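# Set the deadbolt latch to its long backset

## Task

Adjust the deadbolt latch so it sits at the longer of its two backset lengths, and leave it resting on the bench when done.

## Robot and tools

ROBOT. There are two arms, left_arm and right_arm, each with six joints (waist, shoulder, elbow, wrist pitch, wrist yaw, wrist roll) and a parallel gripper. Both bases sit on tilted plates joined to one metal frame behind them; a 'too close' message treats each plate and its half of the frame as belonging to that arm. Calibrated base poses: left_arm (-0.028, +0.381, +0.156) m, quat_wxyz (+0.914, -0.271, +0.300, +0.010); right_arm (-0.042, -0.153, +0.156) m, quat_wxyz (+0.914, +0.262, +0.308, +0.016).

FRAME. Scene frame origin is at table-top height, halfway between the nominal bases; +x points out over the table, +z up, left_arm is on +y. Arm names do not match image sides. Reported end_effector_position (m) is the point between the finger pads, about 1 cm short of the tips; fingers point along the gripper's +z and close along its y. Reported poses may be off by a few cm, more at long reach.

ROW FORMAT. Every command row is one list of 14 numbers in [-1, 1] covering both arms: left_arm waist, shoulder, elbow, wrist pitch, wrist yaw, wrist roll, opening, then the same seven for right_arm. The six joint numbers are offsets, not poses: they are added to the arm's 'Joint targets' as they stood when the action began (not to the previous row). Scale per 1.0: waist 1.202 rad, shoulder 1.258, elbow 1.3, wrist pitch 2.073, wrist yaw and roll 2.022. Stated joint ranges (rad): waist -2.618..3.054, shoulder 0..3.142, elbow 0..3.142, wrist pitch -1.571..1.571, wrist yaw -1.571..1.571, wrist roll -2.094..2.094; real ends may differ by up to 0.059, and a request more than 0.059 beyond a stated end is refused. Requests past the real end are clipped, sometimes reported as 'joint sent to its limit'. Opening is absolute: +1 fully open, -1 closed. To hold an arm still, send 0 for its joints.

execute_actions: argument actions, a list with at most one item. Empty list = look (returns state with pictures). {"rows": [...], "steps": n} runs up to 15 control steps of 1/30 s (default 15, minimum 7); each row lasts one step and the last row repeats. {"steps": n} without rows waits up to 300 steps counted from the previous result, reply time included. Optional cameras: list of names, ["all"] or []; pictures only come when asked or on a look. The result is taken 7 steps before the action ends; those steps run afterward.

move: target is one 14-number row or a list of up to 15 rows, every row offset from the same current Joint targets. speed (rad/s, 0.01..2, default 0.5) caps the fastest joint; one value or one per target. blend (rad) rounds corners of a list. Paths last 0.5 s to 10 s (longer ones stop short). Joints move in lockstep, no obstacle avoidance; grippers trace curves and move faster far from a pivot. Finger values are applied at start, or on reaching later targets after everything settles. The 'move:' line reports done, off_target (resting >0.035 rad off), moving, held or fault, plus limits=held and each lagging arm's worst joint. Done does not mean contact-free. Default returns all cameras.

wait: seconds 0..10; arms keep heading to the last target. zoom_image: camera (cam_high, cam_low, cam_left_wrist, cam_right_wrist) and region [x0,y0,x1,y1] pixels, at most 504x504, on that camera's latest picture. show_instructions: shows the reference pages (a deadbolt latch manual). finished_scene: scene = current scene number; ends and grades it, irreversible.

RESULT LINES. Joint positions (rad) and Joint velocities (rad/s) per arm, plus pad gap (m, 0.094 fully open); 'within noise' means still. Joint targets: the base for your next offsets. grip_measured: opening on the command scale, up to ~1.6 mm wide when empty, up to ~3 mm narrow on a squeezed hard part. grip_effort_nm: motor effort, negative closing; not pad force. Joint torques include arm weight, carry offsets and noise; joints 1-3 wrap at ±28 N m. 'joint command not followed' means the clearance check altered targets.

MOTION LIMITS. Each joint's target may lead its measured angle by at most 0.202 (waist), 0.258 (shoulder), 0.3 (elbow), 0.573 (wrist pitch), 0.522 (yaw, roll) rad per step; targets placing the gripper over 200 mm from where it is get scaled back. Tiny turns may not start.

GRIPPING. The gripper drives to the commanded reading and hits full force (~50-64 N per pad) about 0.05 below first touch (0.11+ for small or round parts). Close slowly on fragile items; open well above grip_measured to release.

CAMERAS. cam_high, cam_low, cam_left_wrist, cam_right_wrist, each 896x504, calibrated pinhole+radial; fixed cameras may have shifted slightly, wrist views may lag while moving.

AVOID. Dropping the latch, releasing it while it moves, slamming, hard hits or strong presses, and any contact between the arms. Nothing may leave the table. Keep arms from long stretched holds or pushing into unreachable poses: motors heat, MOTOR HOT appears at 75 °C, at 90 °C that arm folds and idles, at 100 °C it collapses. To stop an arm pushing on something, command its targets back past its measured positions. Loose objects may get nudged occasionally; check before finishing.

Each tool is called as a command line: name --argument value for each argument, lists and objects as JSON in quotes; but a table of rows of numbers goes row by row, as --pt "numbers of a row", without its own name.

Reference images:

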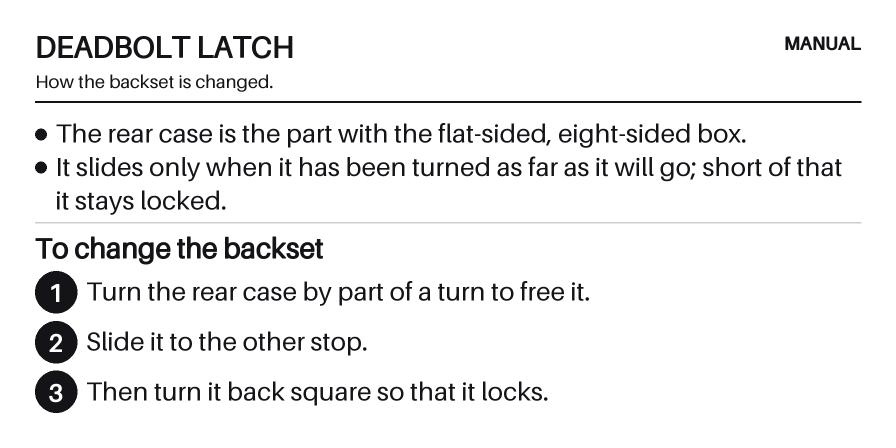

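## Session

execute_actions --actions '[]'

zoom_image --camera "cam_high" --region '[350, 130, 600, 330]'

Scene clock: 0.00 s of 4900.00 s.
left_arm: end_effector_position=(+0.4447, +0.1956, +0.3011) grip_measured=-0.985 grip_effort_nm=n/a end_effector_quat_wxyz=(+0.400, +0.503, +0.542, -0.542) | right_arm: end_effector_position=(-0.0519, -0.6557, +0.2041) grip_measured=+1.000 grip_effort_nm=n/a end_effector_quat_wxyz=(-0.005, +0.673, +0.357, -0.647)
Joint positions: left_arm=[-0.512 1.769 1.729 -0.882 0.679 1.168 0.001] | right_arm=[-1.59 1.478 1.2 -0.306 0.769 0.77 0.094]
Joint velocities: within noise
Joint torques (N m): no reading
Motor temperatures (°C): left_arm=[30 31 28 28 26 27 26] | right_arm=[29 36 33 29 28 26 29]
Heat: left arm: 31 °C; right arm: 36 °C.
Joint targets: left_arm=[-0.527 1.760 1.736 -0.884 0.697 1.169] | right_arm=[-1.600 1.471 1.205 -0.308 0.785 0.772]
camera_calibration:
cam_left_wrist: T_world_to_cam=[[-0.982494, 0.0926874, 0.1616, 0.371709], [-0.0879937, 0.533692, -0.841089, 0.225048], [-0.164203, -0.840584, -0.516193, 0.47865], [0, 0, 0, 1]] pos_world=[0.4636, 0.247787, 0.376293]
cam_right_wrist: T_world_to_cam=[[-0.481567, 0.746211, 0.459634, 0.372917], [0.292029, 0.631105, -0.718628, 0.614063], [-0.826324, -0.211841, -0.521835, 0.013251], [0, 0, 0, 1]] pos_world=[0.0112096, -0.663006, 0.276792]

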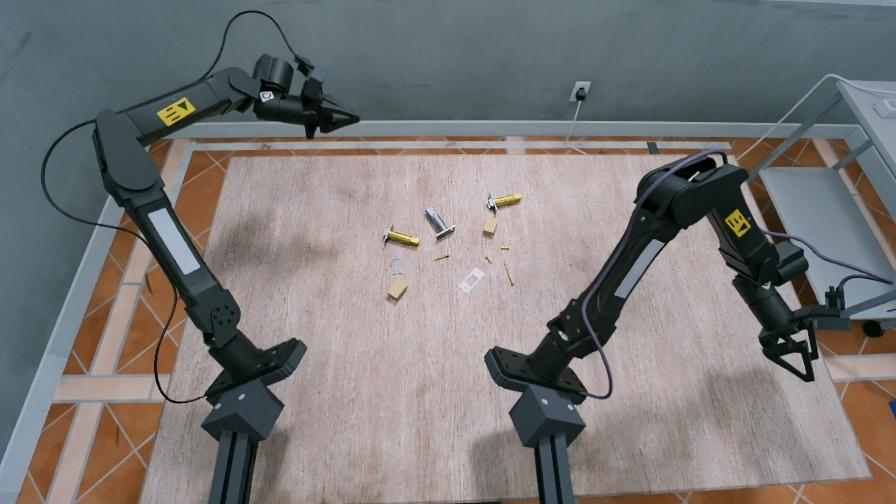

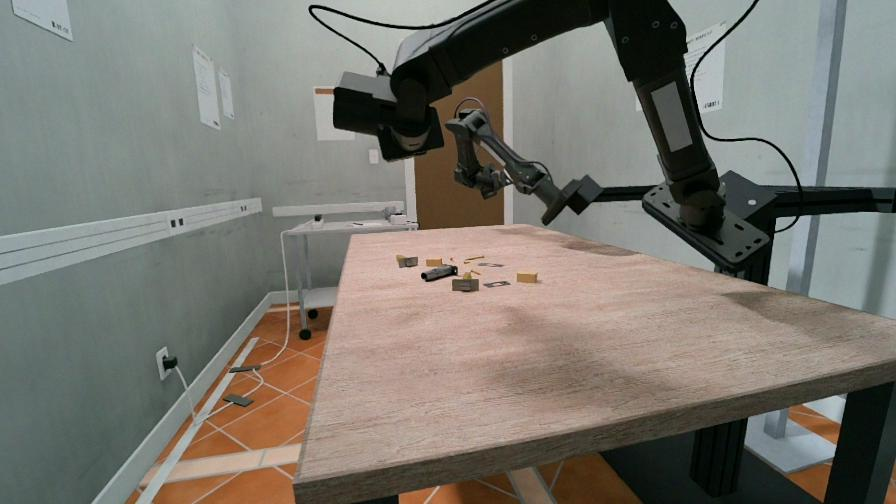

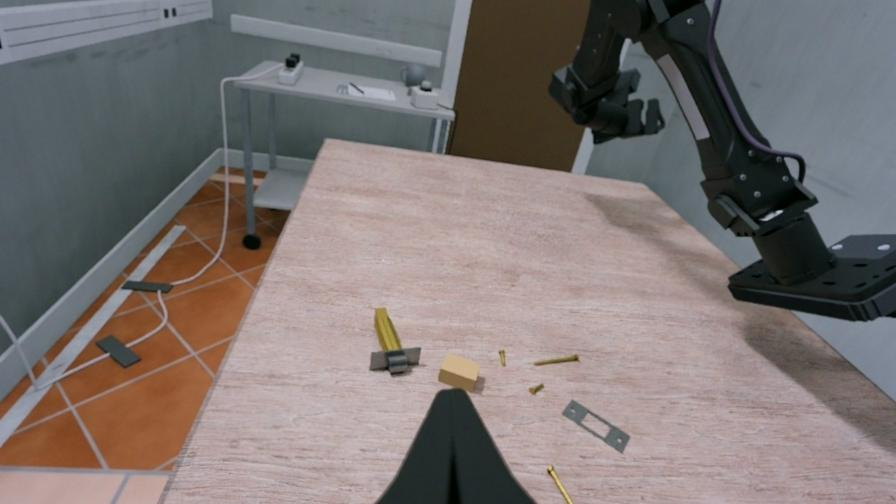

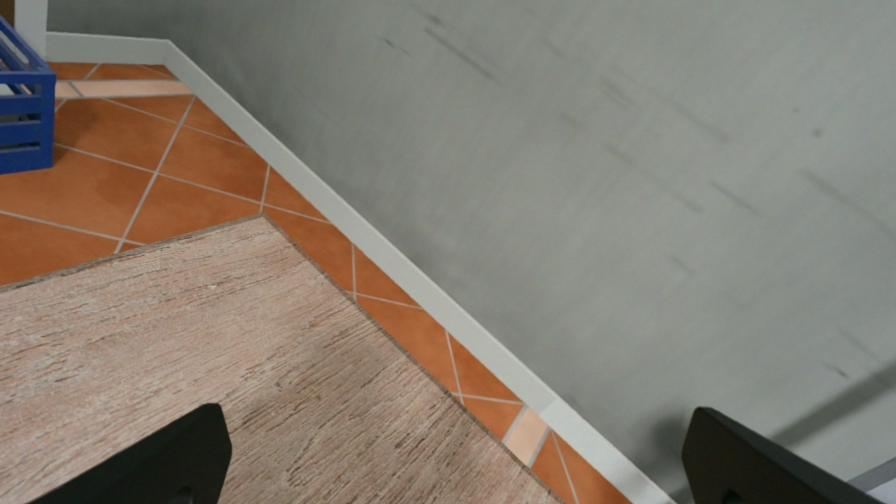

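Scaled by 2.016 from the camera's 896x504 image, which has a finer 1280x720 frame.

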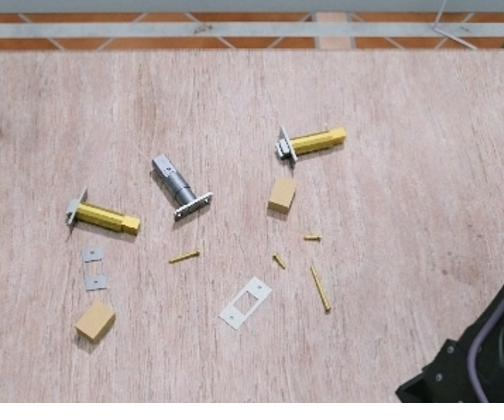

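zoom_image --camera "cam_high" --region '[370, 170, 470, 260]'

zoom_image --camera "cam_low" --region '[380, 240, 560, 310]'

Scaled by 5.040 from the camera's 896x504 image, which has a finer 1280x720 frame.

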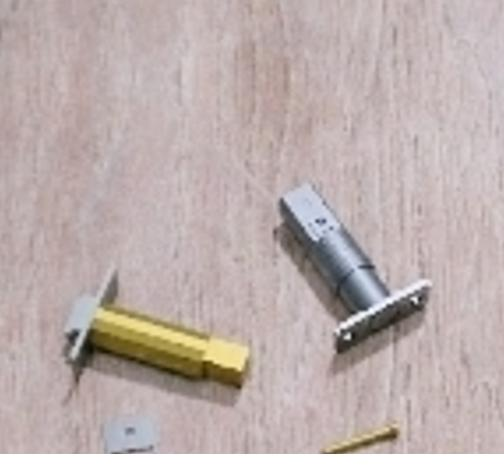

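Scaled by 2.800 from the camera's 896x504 image, which has a finer 1280x720 frame.

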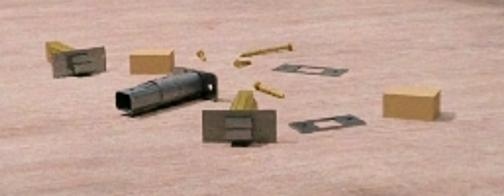

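move --target '[0,0,0,0,0,0,0.3,0.998,-0.136,0.304,-0.430,-0.042,-0.233,0.6]' --speed 1.2 --cameras '[]'

Scene clock: 7.60 s of 4900.00 s.
left_arm: end_effector_position=(+0.4447, +0.1956, +0.3011) grip_measured=+0.298 grip_effort_nm=0.129 end_effector_quat_wxyz=(+0.400, +0.503, +0.542, -0.542) | right_arm: end_effector_position=(+0.3038, -0.4540, +0.1375) grip_measured=+0.602 grip_effort_nm=-0.061 end_effector_quat_wxyz=(-0.095, +0.331, +0.912, -0.222)
Joint positions: left_arm=[-0.512 1.769 1.729 -0.882 0.679 1.168 0.061] | right_arm=[-0.402 1.328 1.575 -1.186 0.7 0.31 0.075]
Joint velocities: within noise
Joint torques (N m): left_arm=[-7.09 -8.76 5.29 0.45 0.74 0.03] | right_arm=[0.81 -11.75 7.21 -0.28 0.26 -0.1]
Motor temperatures (°C): left_arm=[31 32 28 28 27 27 27] | right_arm=[30 38 34 29 28 26 29]
Heat: left arm: 32 °C; right arm: 38 °C.
Joint targets: left_arm=[-0.527 1.760 1.736 -0.884 0.697 1.169] | right_arm=[-0.400 1.300 1.600 -1.199 0.700 0.301]
Kept back: nothing.
move: done
No camera images: "cameras" was empty.

move --pt "0 0 0 0 0 0 0.3 0.5824 0 -0.154 0.0965 0 -0.1484 0.6" --pt "0 0 0 0 0 0 0.3 0.8735 0.0715 -0.9154 0.7911 -0.0297 -0.4209 0.6" --speed '[1.2,1.2]' --blend '[0.2,0]'

zoom_image --camera "cam_right_wrist" --region '[200, 150, 704, 504]'

Scene clock: 10.73 s of 4900.00 s.
left_arm: end_effector_position=(+0.4447, +0.1956, +0.3011) grip_measured=+0.298 grip_effort_nm=0.129 end_effector_quat_wxyz=(+0.400, +0.503, +0.542, -0.542) | right_arm: end_effector_position=(+0.3065, -0.0380, +0.0934) grip_measured=+0.602 grip_effort_nm=-0.066 end_effector_quat_wxyz=(+0.290, -0.261, +0.918, +0.073)
Joint positions: left_arm=[-0.512 1.769 1.729 -0.882 0.679 1.168 0.061] | right_arm=[0.633 1.383 0.42 0.426 0.659 -0.539 0.075]
Joint velocities: within noise
Joint torques (N m): left_arm=[-7.08 -8.87 5.26 0.46 0.72 0] | right_arm=[4.29 -2.7 2.33 0.95 -0.39 -0.11]
Motor temperatures (°C): left_arm=[31 32 28 28 27 27 27] | right_arm=[30 39 34 30 28 26 29]
Heat: left arm: 32 °C; right arm: 39 °C.
Joint targets: left_arm=[-0.527 1.760 1.736 -0.884 0.697 1.169] | right_arm=[0.650 1.390 0.410 0.441 0.640 -0.550]
Kept back: nothing.
move: done
camera_calibration:
cam_left_wrist: T_world_to_cam=[[-0.982494, 0.0926874, 0.1616, 0.371709], [-0.0879937, 0.533692, -0.841089, 0.225048], [-0.164203, -0.840584, -0.516193, 0.47865], [0, 0, 0, 1]] pos_world=[0.4636, 0.247787, 0.376293]
cam_right_wrist: T_world_to_cam=[[0.518317, -0.855178, 0.00434065, -0.1893], [-0.843107, -0.511837, -0.164904, 0.29277], [0.143244, 0.0818126, -0.9863, 0.139841], [0, 0, 0, 1]] pos_world=[0.324922, -0.0234749, 0.187026]

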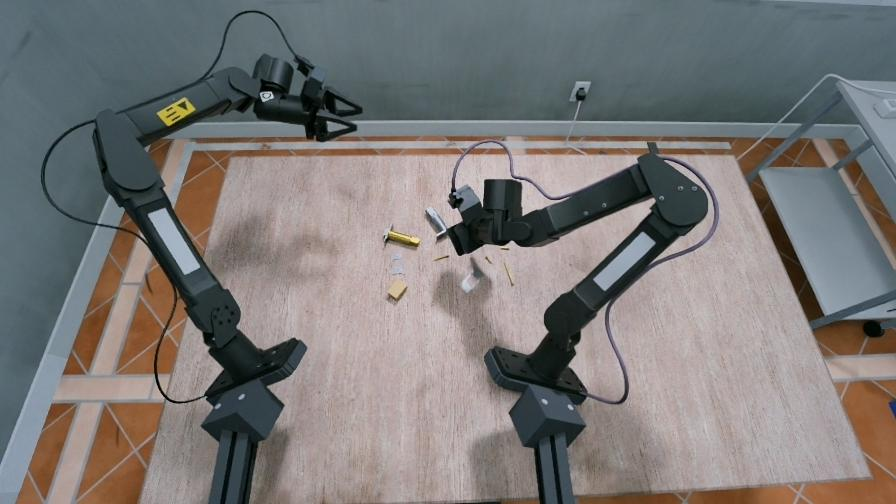

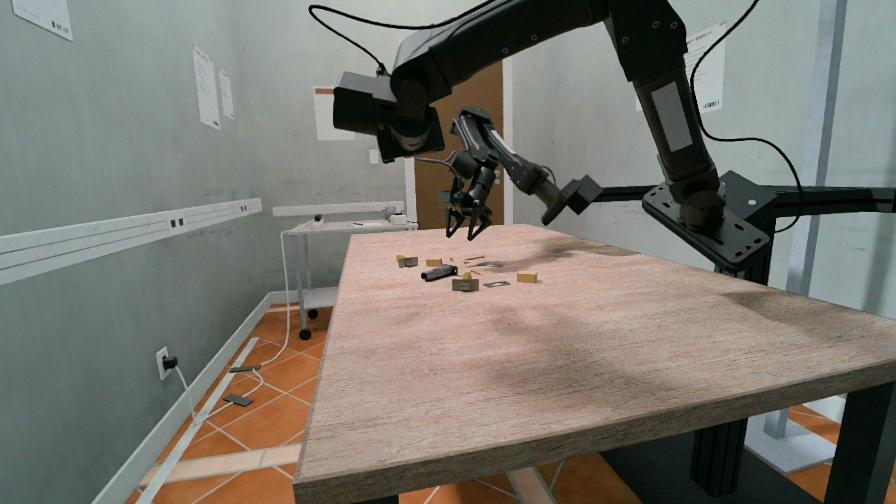

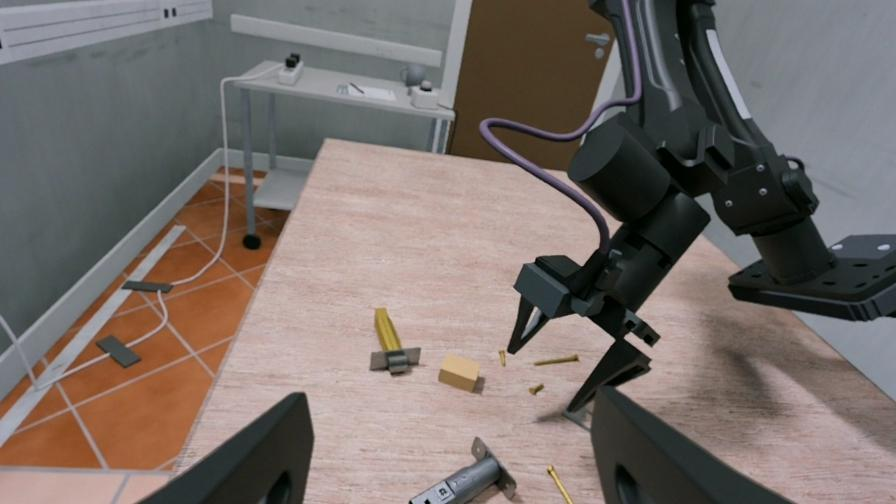

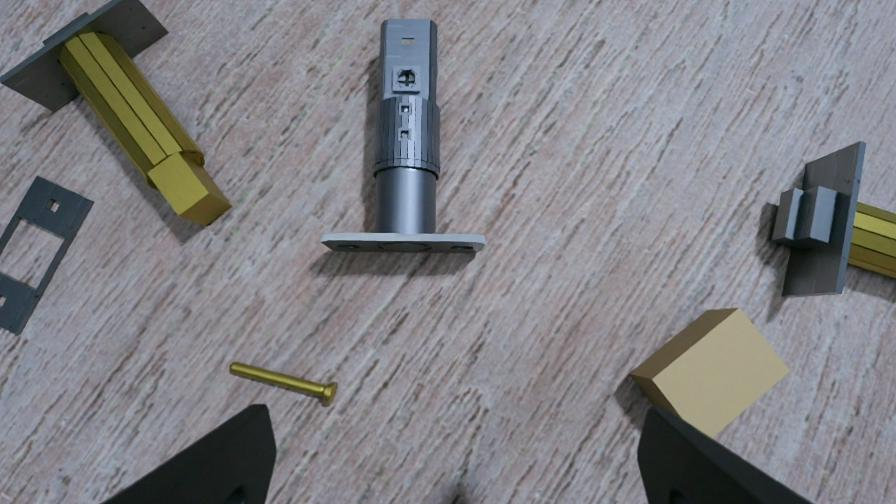

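Scaled by 1.000.

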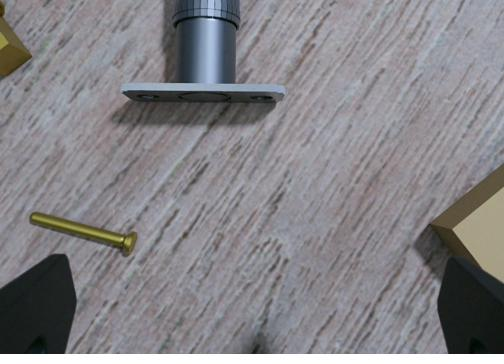

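move --target '[0,0,0,0,0,0,0.3,-0.0824,0.227,0.0979,0.0961,-0.0386,-0.0214,0.5]' --speed 0.5 --cameras '["cam_right_wrist","cam_left_wrist"]'

Scene clock: 13.63 s of 4900.00 s.
left_arm: end_effector_position=(+0.4447, +0.1956, +0.3011) grip_measured=+0.298 grip_effort_nm=0.125 end_effector_quat_wxyz=(+0.400, +0.503, +0.542, -0.542) | right_arm: end_effector_position=(+0.3277, -0.0099, +0.0531) grip_measured=+0.502 grip_effort_nm=-0.056 end_effector_quat_wxyz=(+0.286, -0.262, +0.919, +0.077)
Joint positions: left_arm=[-0.512 1.769 1.729 -0.882 0.679 1.168 0.061] | right_arm=[0.551 1.665 0.521 0.626 0.583 -0.582 0.071]
Joint velocities: within noise
Joint torques (N m): left_arm=[-7.1 -8.87 5.38 0.46 0.7 0] | right_arm=[3.97 -3.75 3.71 0.95 -0.41 -0.11]
Motor temperatures (°C): left_arm=[32 33 28 28 27 27 26] | right_arm=[30 38 34 30 28 26 29]
Heat: left arm: 33 °C; right arm: 38 °C.
Joint targets: left_arm=[-0.527 1.760 1.736 -0.884 0.697 1.169] | right_arm=[0.551 1.675 0.537 0.640 0.562 -0.593]
Kept back: nothing.
move: done
camera_calibration:
cam_left_wrist: T_world_to_cam=[[-0.982494, 0.0926874, 0.1616, 0.371709], [-0.0879937, 0.533692, -0.841089, 0.225048], [-0.164203, -0.840584, -0.516193, 0.47865], [0, 0, 0, 1]] pos_world=[0.4636, 0.247787, 0.376293]
cam_right_wrist: T_world_to_cam=[[0.521937, -0.852977, -0.00355588, -0.176801], [-0.842276, -0.514721, -0.160101, 0.317829], [0.134732, 0.0865578, -0.987094, 0.097585], [0, 0, 0, 1]] pos_world=[0.346831, 0.00433982, 0.146582]
Images, in order (width x height): cam_left_wrist 896x504, cam_right_wrist 896x504.

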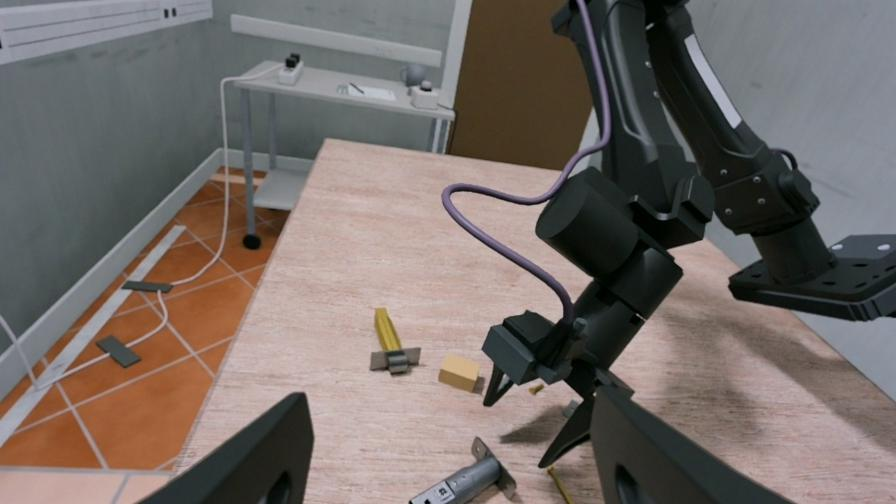

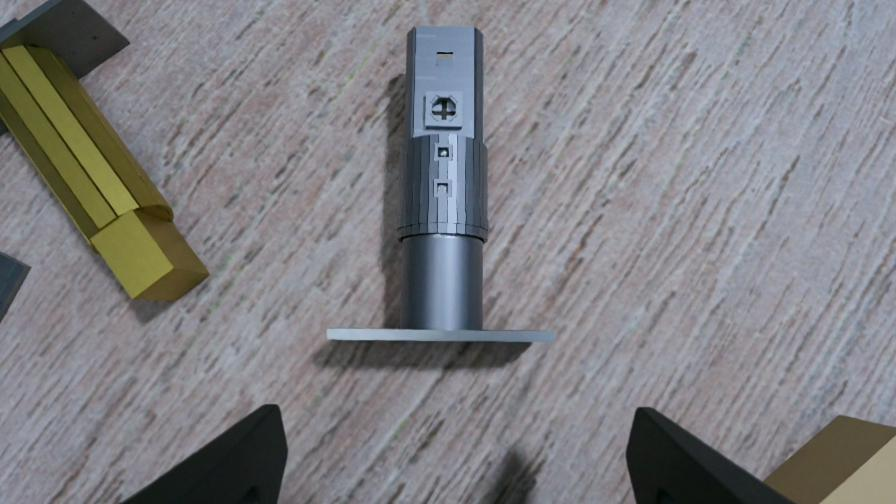

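move --target '[0,0,0,0,0,0,0.3,-0.0539,0.1352,0.0589,0.0586,-0.0302,-0.0124,0.5]' --speed 0.15 --cameras '["cam_right_wrist","cam_left_wrist","cam_low"]'

zoom_image --camera "cam_left_wrist" --region '[400, 280, 680, 504]'

zoom_image --camera "cam_low" --region '[400, 220, 500, 300]'

Scene clock: 15.97 s of 4900.00 s.
left_arm: end_effector_position=(+0.4447, +0.1956, +0.3011) grip_measured=+0.298 grip_effort_nm=0.120 end_effector_quat_wxyz=(+0.400, +0.503, +0.542, -0.542) | right_arm: end_effector_position=(+0.3443, +0.0035, +0.0230) grip_measured=+0.502 grip_effort_nm=-0.061 end_effector_quat_wxyz=(+0.291, -0.252, +0.919, +0.080)
Joint positions: left_arm=[-0.512 1.769 1.729 -0.882 0.679 1.168 0.061] | right_arm=[0.486 1.832 0.6 0.747 0.522 -0.607 0.071]
Joint velocities: within noise
Joint torques (N m): left_arm=[-7.06 -8.98 5.37 0.5 0.7 0.02] | right_arm=[4.51 -4.3 3.02 0.95 -0.43 -0.12]
Motor temperatures (°C): left_arm=[32 33 28 28 27 27 26] | right_arm=[30 38 34 30 28 26 29]
Heat: left arm: 33 °C; right arm: 38 °C.
Joint targets: left_arm=[-0.527 1.760 1.736 -0.884 0.697 1.169] | right_arm=[0.486 1.845 0.614 0.761 0.501 -0.618]
Kept back: nothing.
move: done
camera_calibration:
cam_left_wrist: T_world_to_cam=[[-0.982494, 0.0926874, 0.1616, 0.371709], [-0.0879937, 0.533692, -0.841089, 0.225048], [-0.164203, -0.840584, -0.516193, 0.47865], [0, 0, 0, 1]] pos_world=[0.4636, 0.247787, 0.376293]
cam_right_wrist: T_world_to_cam=[[0.507043, -0.861841, -0.0117314, -0.168842], [-0.850048, -0.497761, -0.172196, 0.336763], [0.142566, 0.0972828, -0.984993, 0.061722], [0, 0, 0, 1]] pos_world=[0.363075, 0.0161084, 0.116804]
Images, in order (width x height): cam_low 896x504, cam_left_wrist 896x504, cam_right_wrist 896x504.

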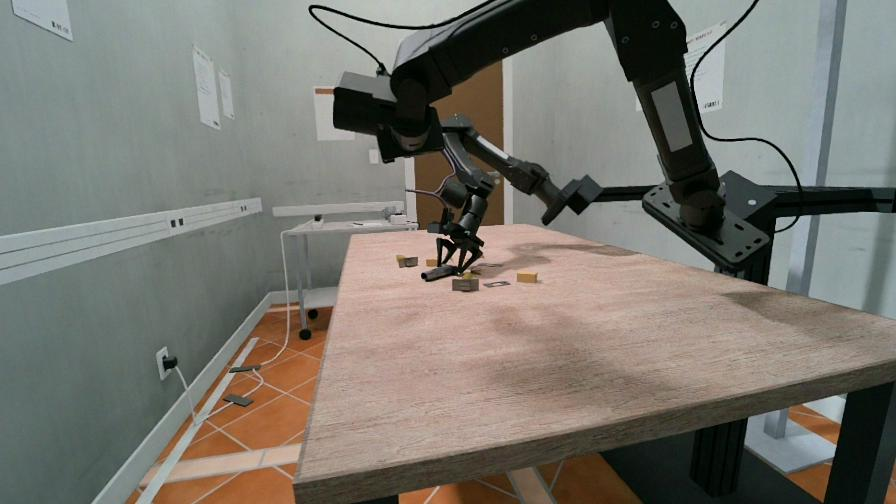

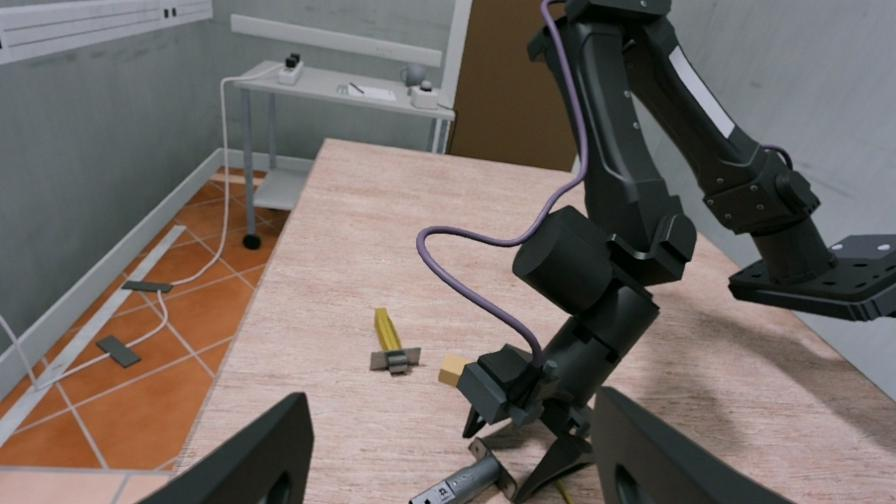

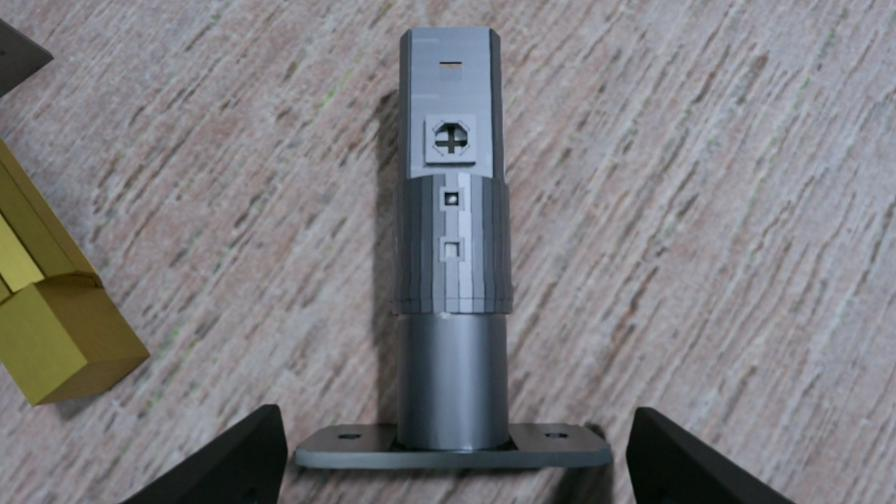

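Scaled by 1.800 from the camera's 896x504 image, which has a finer 1280x720 frame.

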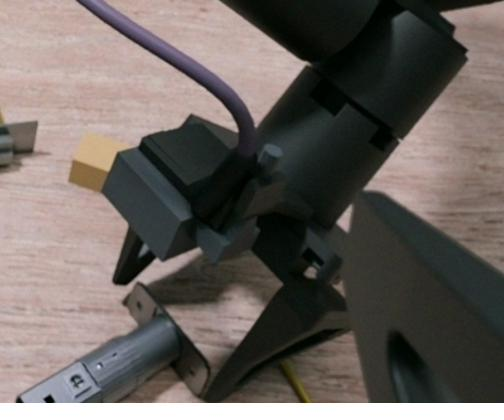

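Scaled by 5.040 from the camera's 896x504 image, which has a finer 1280x720 frame.

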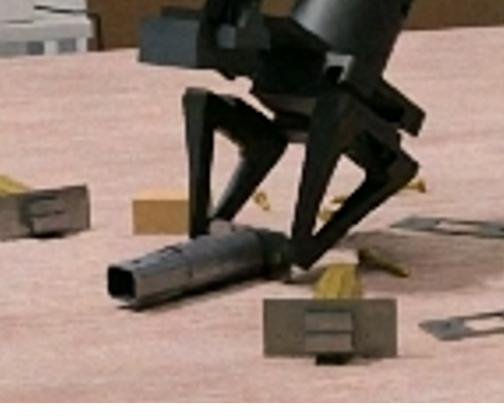

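move --target '[0,0,0,0,0,0,0.3,-0.0058,0.0131,0.009,0.0023,-0.0031,0,0.35]' --speed 0.1 --cameras '["cam_right_wrist"]'

execute_actions --actions '[{"rows":[[0,0,0,0,0,0,0.3,0,0,0,0,0,0,0.32],[0,0,0,0,0,0,0.3,0,0,0,0,0,0,0.30],[0,0,0,0,0,0,0.3,0,0,0,0,0,0,0.28],[0,0,0,0,0,0,0.3,0,0,0,0,0,0,0.26],[0,0,0,0,0,0,0.3,0,0,0,0,0,0,0.24],[0,0,0,0,0,0,0.3,0,0,0,0,0,0,0.225],[0,0,0,0,0,0,0.3,0,0,0,0,0,0,0.21],[0,0,0,0,0,0,0.3,0,0,0,0,0,0,0.20],[0,0,0,0,0,0,0.3,0,0,0,0,0,0,0.19],[0,0,0,0,0,0,0.3,0,0,0,0,0,0,0.18],[0,0,0,0,0,0,0.3,0,0,0,0,0,0,0.17],[0,0,0,0,0,0,0.3,0,0,0,0,0,0,0.16],[0,0,0,0,0,0,0.3,0,0,0,0,0,0,0.14],[0,0,0,0,0,0,0.3,0,0,0,0,0,0,0.1],[0,0,0,0,0,0,0.3,0,0,0,0,0,0,0.0]],"steps":15}]'

wait --seconds 0.8 --cameras '["cam_right_wrist","cam_low"]'

Scene clock: 18.07 s of 4900.00 s.
left_arm: end_effector_position=(+0.4447, +0.1956, +0.3011) grip_measured=+0.298 grip_effort_nm=0.120 end_effector_quat_wxyz=(+0.400, +0.503, +0.542, -0.542) | right_arm: end_effector_position=(+0.3464, +0.0048, +0.0199) grip_measured=+0.352 grip_effort_nm=-0.061 end_effector_quat_wxyz=(+0.291, -0.251, +0.920, +0.080)
Joint positions: left_arm=[-0.512 1.769 1.729 -0.882 0.679 1.168 0.061] | right_arm=[0.48 1.847 0.612 0.752 0.516 -0.608 0.064]
Joint velocities: within noise
Joint torques (N m): left_arm=[-7.01 -8.9 5.3 0.48 0.71 0.01] | right_arm=[4.53 -4.3 2.89 0.94 -0.42 -0.11]
Motor temperatures (°C): left_arm=[32 33 28 28 27 27 26] | right_arm=[30 38 34 30 28 26 29]
Heat: left arm: 33 °C; right arm: 38 °C.
Joint targets: left_arm=[-0.527 1.760 1.736 -0.884 0.697 1.169] | right_arm=[0.479 1.862 0.625 0.766 0.495 -0.618]
Kept back: nothing.
move: done
camera_calibration:
cam_right_wrist: T_world_to_cam=[[0.505386, -0.862787, -0.0135632, -0.168217], [-0.851148, -0.49586, -0.17225, 0.339067], [0.14189, 0.0985972, -0.98496, 0.0584505], [0, 0, 0, 1]] pos_world=[0.365317, 0.0172316, 0.113694]
Images, in order (width x height): cam_right_wrist 896x504.

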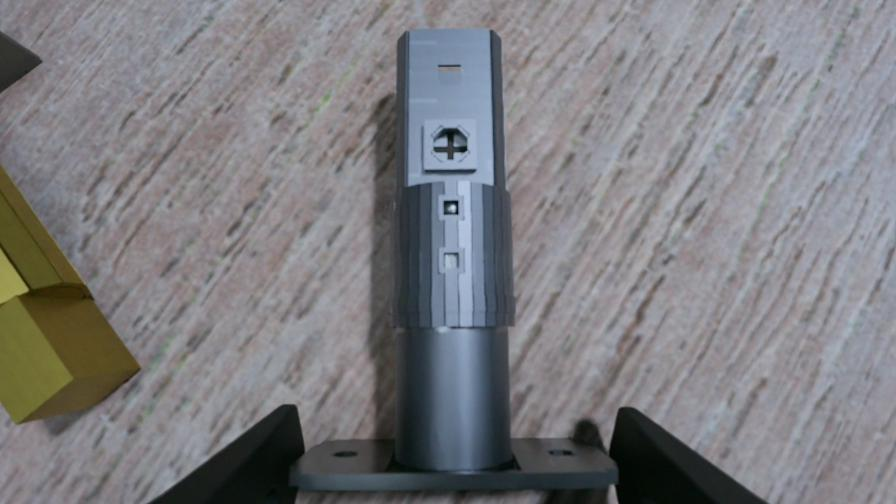

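Scene clock: 18.33 s of 4900.00 s.
left_arm: end_effector_position=(+0.4447, +0.1956, +0.3011) grip_measured=+0.298 grip_effort_nm=0.125 end_effector_quat_wxyz=(+0.400, +0.503, +0.542, -0.542) | right_arm: end_effector_position=(+0.3465, +0.0050, +0.0200) grip_measured=+0.212 grip_effort_nm=-0.364 end_effector_quat_wxyz=(+0.292, -0.251, +0.920, +0.081)
Joint positions: left_arm=[-0.512 1.769 1.729 -0.882 0.679 1.168 0.061] | right_arm=[0.48 1.847 0.612 0.752 0.515 -0.608 0.057]
Joint velocities: left_arm=[within noise] | right_arm=[0.007 0.027 -0.017 -0.022 -0.007 -0.007 -0.009]
Joint torques (N m): left_arm=[-7.01 -8.95 5.33 0.47 0.71 0.01] | right_arm=[4.52 -4.33 2.93 0.95 -0.44 -0.11]
Motor temperatures (°C): left_arm=[32 33 28 28 27 27 26] | right_arm=[30 38 34 30 28 26 29]
Heat: left arm: 33 °C; right arm: 38 °C.
Joint targets: left_arm=[-0.527 1.760 1.736 -0.884 0.697 1.169] | right_arm=[0.479 1.862 0.625 0.766 0.495 -0.618]
Steps of this call (1-8: this action's first 8). Readings (joint positions of left_arm | right_arm):
1: [-0.512 1.769 1.729 -0.882 0.679 1.168] | [0.480 1.847 0.612 0.752 0.516 -0.608]
2: [-0.512 1.769 1.729 -0.882 0.679 1.168] | [0.480 1.847 0.612 0.752 0.516 -0.608]
4: [-0.512 1.769 1.729 -0.882 0.679 1.168] | [0.480 1.847 0.612 0.752 0.516 -0.608]
8: the state above

Scene clock: 19.37 s of 4900.00 s.
left_arm: end_effector_position=(+0.4447, +0.1956, +0.3011) grip_measured=+0.298 grip_effort_nm=0.125 end_effector_quat_wxyz=(+0.400, +0.503, +0.542, -0.542) | right_arm: end_effector_position=(+0.3465, +0.0050, +0.0200) grip_measured=+0.183 grip_effort_nm=-0.989 end_effector_quat_wxyz=(+0.292, -0.251, +0.920, +0.081)
Joint positions: left_arm=[-0.512 1.769 1.729 -0.882 0.679 1.168 0.061] | right_arm=[0.48 1.847 0.612 0.752 0.515 -0.608 0.056]
Joint velocities: within noise
Joint torques (N m): left_arm=[-7.06 -8.91 5.27 0.48 0.71 0.03] | right_arm=[4.53 -4.29 2.92 0.95 -0.44 -0.11]
Motor temperatures (°C): left_arm=[32 33 28 28 27 27 26] | right_arm=[30 38 34 30 28 26 29]
Heat: left arm: 33 °C; right arm: 38 °C.
Joint targets: left_arm=[-0.527 1.760 1.736 -0.884 0.697 1.169] | right_arm=[0.479 1.862 0.625 0.766 0.495 -0.618]
Steps of this call (1-7: your previous action's last 7; 8-15: toward your last target; 16-31: nothing new was sent). Readings (joint positions of left_arm | right_arm):
1: [-0.512 1.769 1.729 -0.882 0.679 1.168] | [0.480 1.847 0.612 0.752 0.515 -0.608]
2: [-0.512 1.769 1.729 -0.882 0.679 1.168] | [0.480 1.847 0.612 0.752 0.515 -0.608]
4: [-0.512 1.769 1.729 -0.882 0.679 1.168] | [0.480 1.847 0.612 0.752 0.515 -0.608]
8: [-0.512 1.769 1.729 -0.882 0.679 1.168] | [0.480 1.847 0.612 0.752 0.515 -0.608]
31: the state above
All arms were judged still, so your last target was given up. Each gripper or tool keeps its last command.
camera_calibration:
cam_right_wrist: T_world_to_cam=[[0.505631, -0.862632, -0.0142869, -0.168168], [-0.850936, -0.495907, -0.173159, 0.33918], [0.142288, 0.0997119, -0.98479, 0.0583823], [0, 0, 0, 1]] pos_world=[0.365344, 0.0173138, 0.113824]
Images, in order (width x height): cam_low 896x504, cam_right_wrist 896x504.

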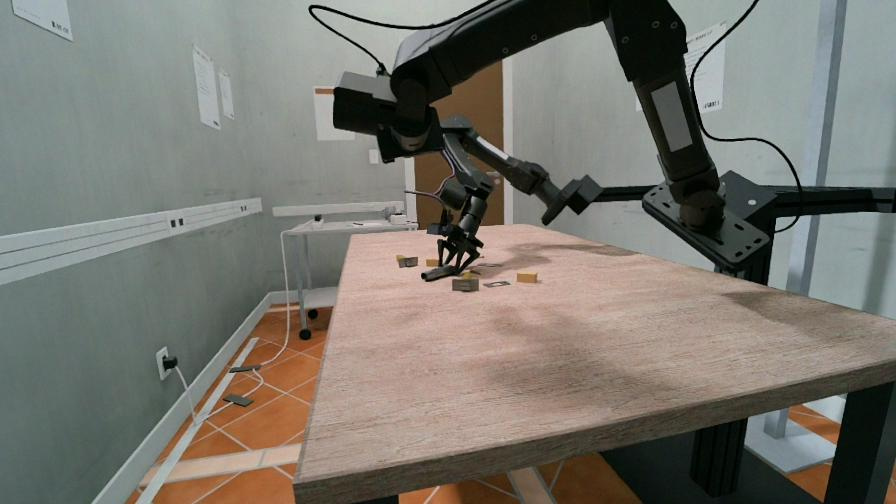

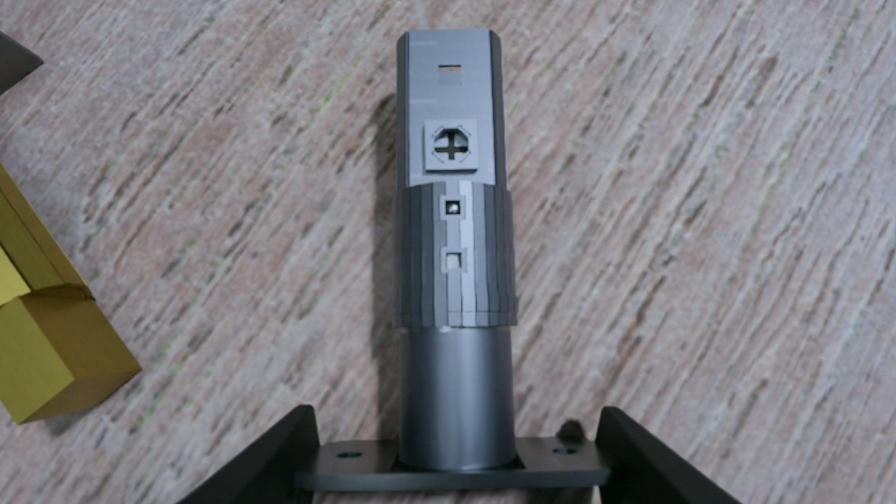

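move --pt "0 0 0 0 0 0 0.3 0.059 -0.1606 -0.0654 -0.0608 0.0321 0.009 0.0" --pt "0 0 0 0 0 0 0.3 -0.0158 -0.1606 0.4962 -0.5528 -0.0767 -0.2878 0.0" --speed '[0.3,0.9]' --blend '[0.05,0]' --cameras '["cam_right_wrist"]'

Scene clock: 24.13 s of 4900.00 s.
left_arm: end_effector_position=(+0.4447, +0.1956, +0.3011) grip_measured=+0.298 grip_effort_nm=0.125 end_effector_quat_wxyz=(+0.400, +0.503, +0.542, -0.542) | right_arm: end_effector_position=(+0.4285, -0.0204, +0.0916) grip_measured=+0.183 grip_effort_nm=-0.984 end_effector_quat_wxyz=(-0.219, +0.594, -0.767, -0.104)
Joint positions: left_arm=[-0.512 1.769 1.729 -0.882 0.679 1.168 0.061] | right_arm=[0.455 1.682 1.251 -0.371 0.373 -1.19 0.056]
Joint velocities: within noise
Joint torques (N m): left_arm=[-7.09 -8.81 5.35 0.46 0.7 0.01] | right_arm=[5.33 -8.75 5.64 0.42 -0.61 -0.11]
Motor temperatures (°C): left_arm=[32 33 28 28 27 27 26] | right_arm=[31 38 34 30 28 26 29]
Heat: left arm: 33 °C; right arm: 38 °C.
Joint targets: left_arm=[-0.527 1.760 1.736 -0.884 0.697 1.169] | right_arm=[0.460 1.660 1.270 -0.380 0.340 -1.200]
Kept back: nothing.
move: done
camera_calibration:
cam_right_wrist: T_world_to_cam=[[0.956709, -0.277042, 0.0891966, -0.42136], [-0.274603, -0.960775, -0.0387897, 0.140076], [0.0964443, 0.0126167, -0.995258, 0.138552], [0, 0, 0, 1]] pos_world=[0.428221, 0.0160994, 0.180913]
Images, in order (width x height): cam_right_wrist 896x504.

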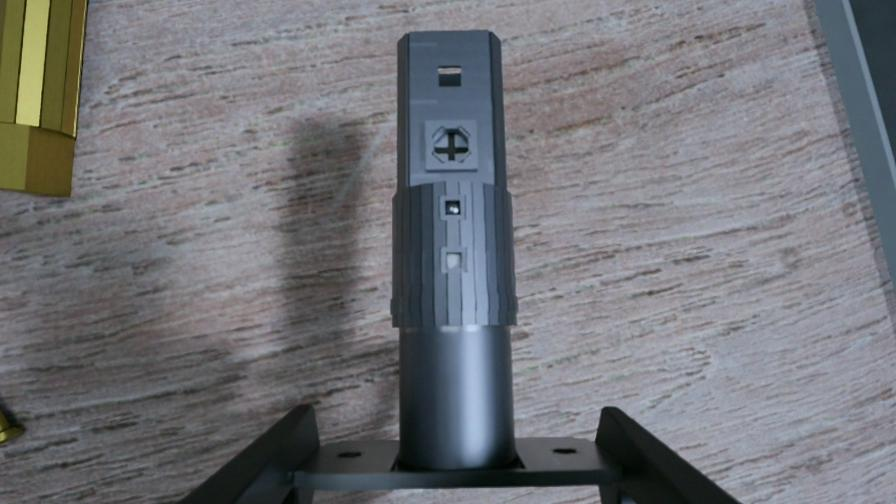

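move --target '[0,0,0,0,0,0,0.6,-0.0865,0.1852,0.5831,-0.4969,-0.1113,-0.3032,0.0]' --speed 0.9 --cameras '["cam_right_wrist","cam_low"]'

Scene clock: 26.53 s of 4900.00 s.
left_arm: end_effector_position=(+0.4447, +0.1956, +0.3011) grip_measured=+0.598 grip_effort_nm=0.125 end_effector_quat_wxyz=(+0.400, +0.503, +0.542, -0.542) | right_arm: end_effector_position=(+0.4214, -0.0836, +0.1464) grip_measured=+0.183 grip_effort_nm=-0.984 end_effector_quat_wxyz=(-0.141, +0.828, -0.484, -0.247)
Joint positions: left_arm=[-0.512 1.769 1.729 -0.882 0.679 1.168 0.075] | right_arm=[0.351 1.878 2.003 -1.387 0.154 -1.802 0.056]
Joint velocities: within noise
Joint torques (N m): left_arm=[-6.99 -8.81 5.3 0.48 0.7 0.04] | right_arm=[5.55 -7.5 6.35 -0.41 -0.77 -0.12]
Motor temperatures (°C): left_arm=[32 33 28 28 27 27 26] | right_arm=[31 38 34 30 28 26 30]
Heat: left arm: 33 °C; right arm: 38 °C.
Joint targets: left_arm=[-0.527 1.760 1.736 -0.884 0.697 1.169] | right_arm=[0.356 1.893 2.029 -1.410 0.115 -1.813]
Kept back: nothing.
move: off_target (right_arm); right_arm: the wrist yaw is farthest, 0.039 rad from its target
camera_calibration:
cam_right_wrist: T_world_to_cam=[[0.872193, 0.48882, -0.0182735, -0.321597], [0.482302, -0.865596, -0.134641, -0.217438], [-0.0816327, 0.10862, -0.990726, 0.27698], [0, 0, 0, 1]] pos_world=[0.407977, -0.0610955, 0.239258]
Images, in order (width x height): cam_low 896x504, cam_right_wrist 896x504.

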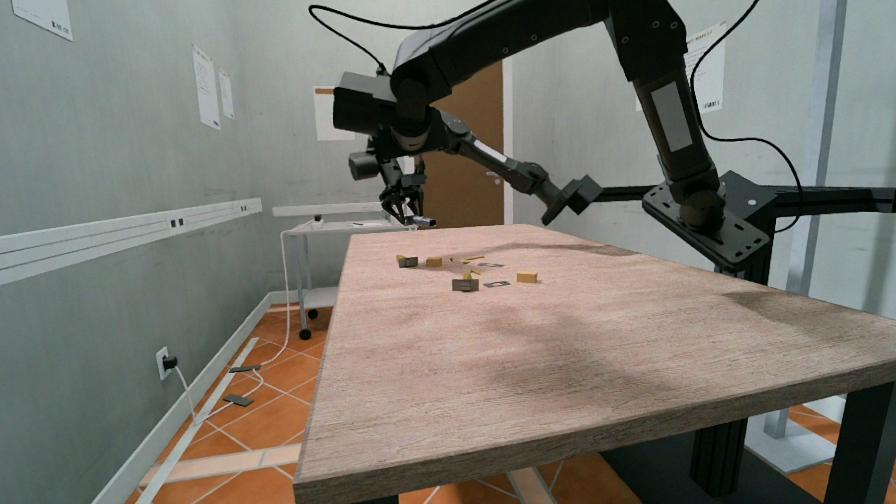

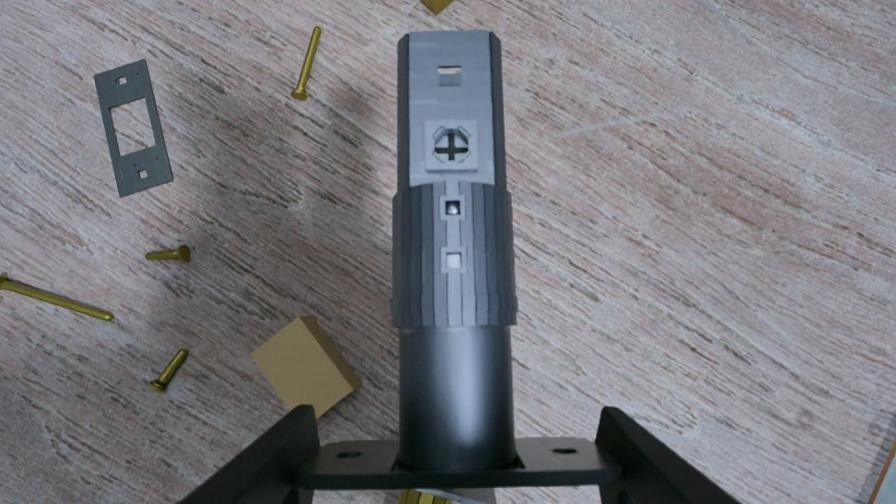

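move --target '[-0.1356,0.3895,-0.72,0.9957,-0.1617,-0.9243,0.3,0,0,0,0,0,0,0.0]' --speed 1.2 --cameras '["cam_left_wrist","cam_low","cam_high"]'

Scene clock: 32.23 s of 4900.00 s.
left_arm: end_effector_position=(+0.3471, +0.0377, +0.1510) grip_measured=+0.302 grip_effort_nm=-0.110 end_effector_quat_wxyz=(+0.136, -0.169, +0.699, -0.682) | right_arm: end_effector_position=(+0.4211, -0.0835, +0.1465) grip_measured=+0.183 grip_effort_nm=-0.984 end_effector_quat_wxyz=(-0.141, +0.828, -0.484, -0.247)
Joint positions: left_arm=[-0.661 2.238 0.801 1.166 0.363 -0.7 0.061] | right_arm=[0.351 1.878 2.003 -1.388 0.153 -1.803 0.056]
Joint velocities: within noise
Joint torques (N m): left_arm=[-9.52 -5.96 2.11 1.23 0.52 0.07] | right_arm=[5.53 -7.5 6.32 -0.39 -0.76 -0.11]
Motor temperatures (°C): left_arm=[33 33 28 29 27 27 26] | right_arm=[31 39 35 30 28 26 30]
Heat: left arm: 33 °C; right arm: 39 °C.
Joint targets: left_arm=[-0.690 2.250 0.800 1.180 0.370 -0.700] | right_arm=[0.356 1.893 2.029 -1.410 0.115 -1.813]
Kept back: nothing.
move: off_target (right_arm); right_arm: the wrist yaw is farthest, 0.038 rad from its target
camera_calibration:
cam_left_wrist: T_world_to_cam=[[0.0312431, -0.0259258, 0.999176, -0.159147], [-0.999265, 0.0214264, 0.0318018, 0.378303], [-0.0222332, -0.999434, -0.0252373, 0.134938], [0, 0, 0, 1]] pos_world=[0.385997, 0.12263, 0.15039]
Images, in order (width x height): cam_high 896x504, cam_low 896x504, cam_left_wrist 896x504.

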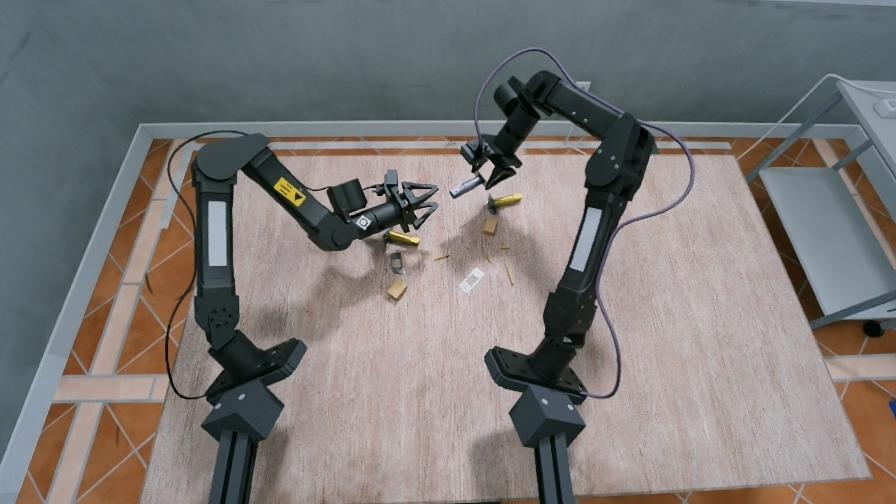

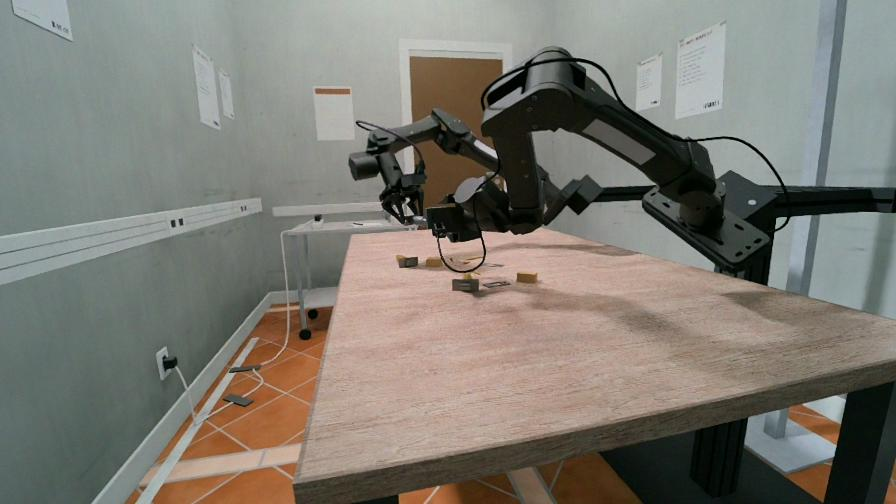

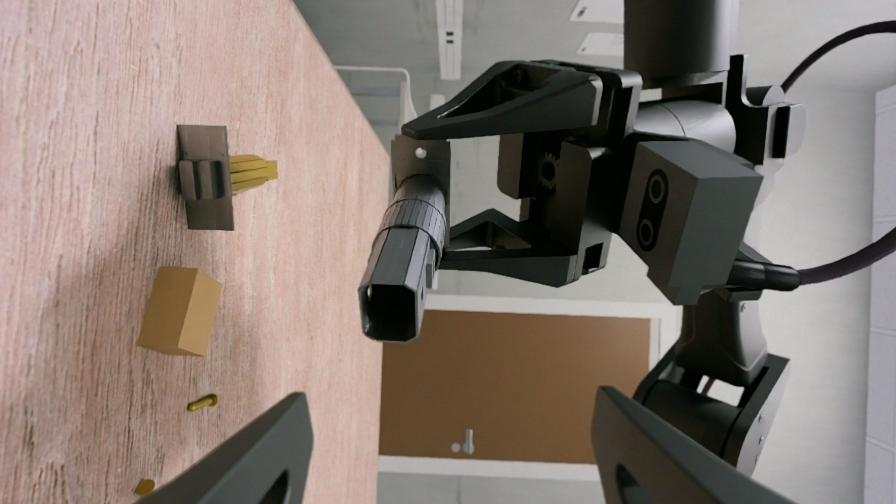

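zoom_image --camera "cam_left_wrist" --region '[320, 110, 500, 360]'

zoom_image --camera "cam_low" --region '[370, 180, 490, 250]'

zoom_image --camera "cam_high" --region '[380, 130, 530, 260]'

Scaled by 2.016 from the camera's 896x504 image, which has a finer 1280x720 frame.

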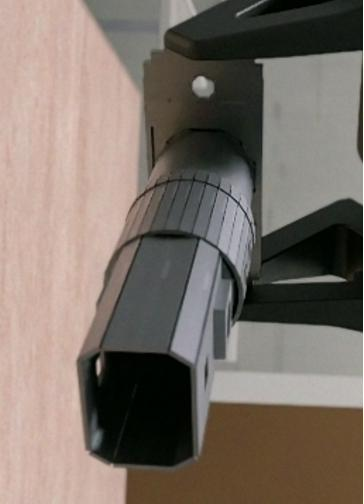

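Scaled by 4.200 from the camera's 896x504 image, which has a finer 1280x720 frame.

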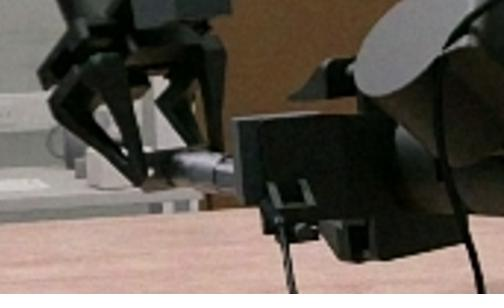

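Scaled by 3.360 from the camera's 896x504 image, which has a finer 1280x720 frame.

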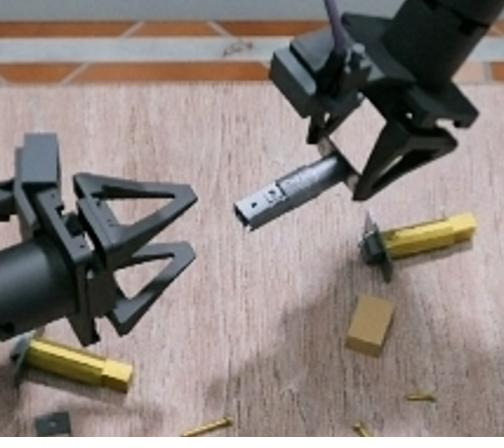

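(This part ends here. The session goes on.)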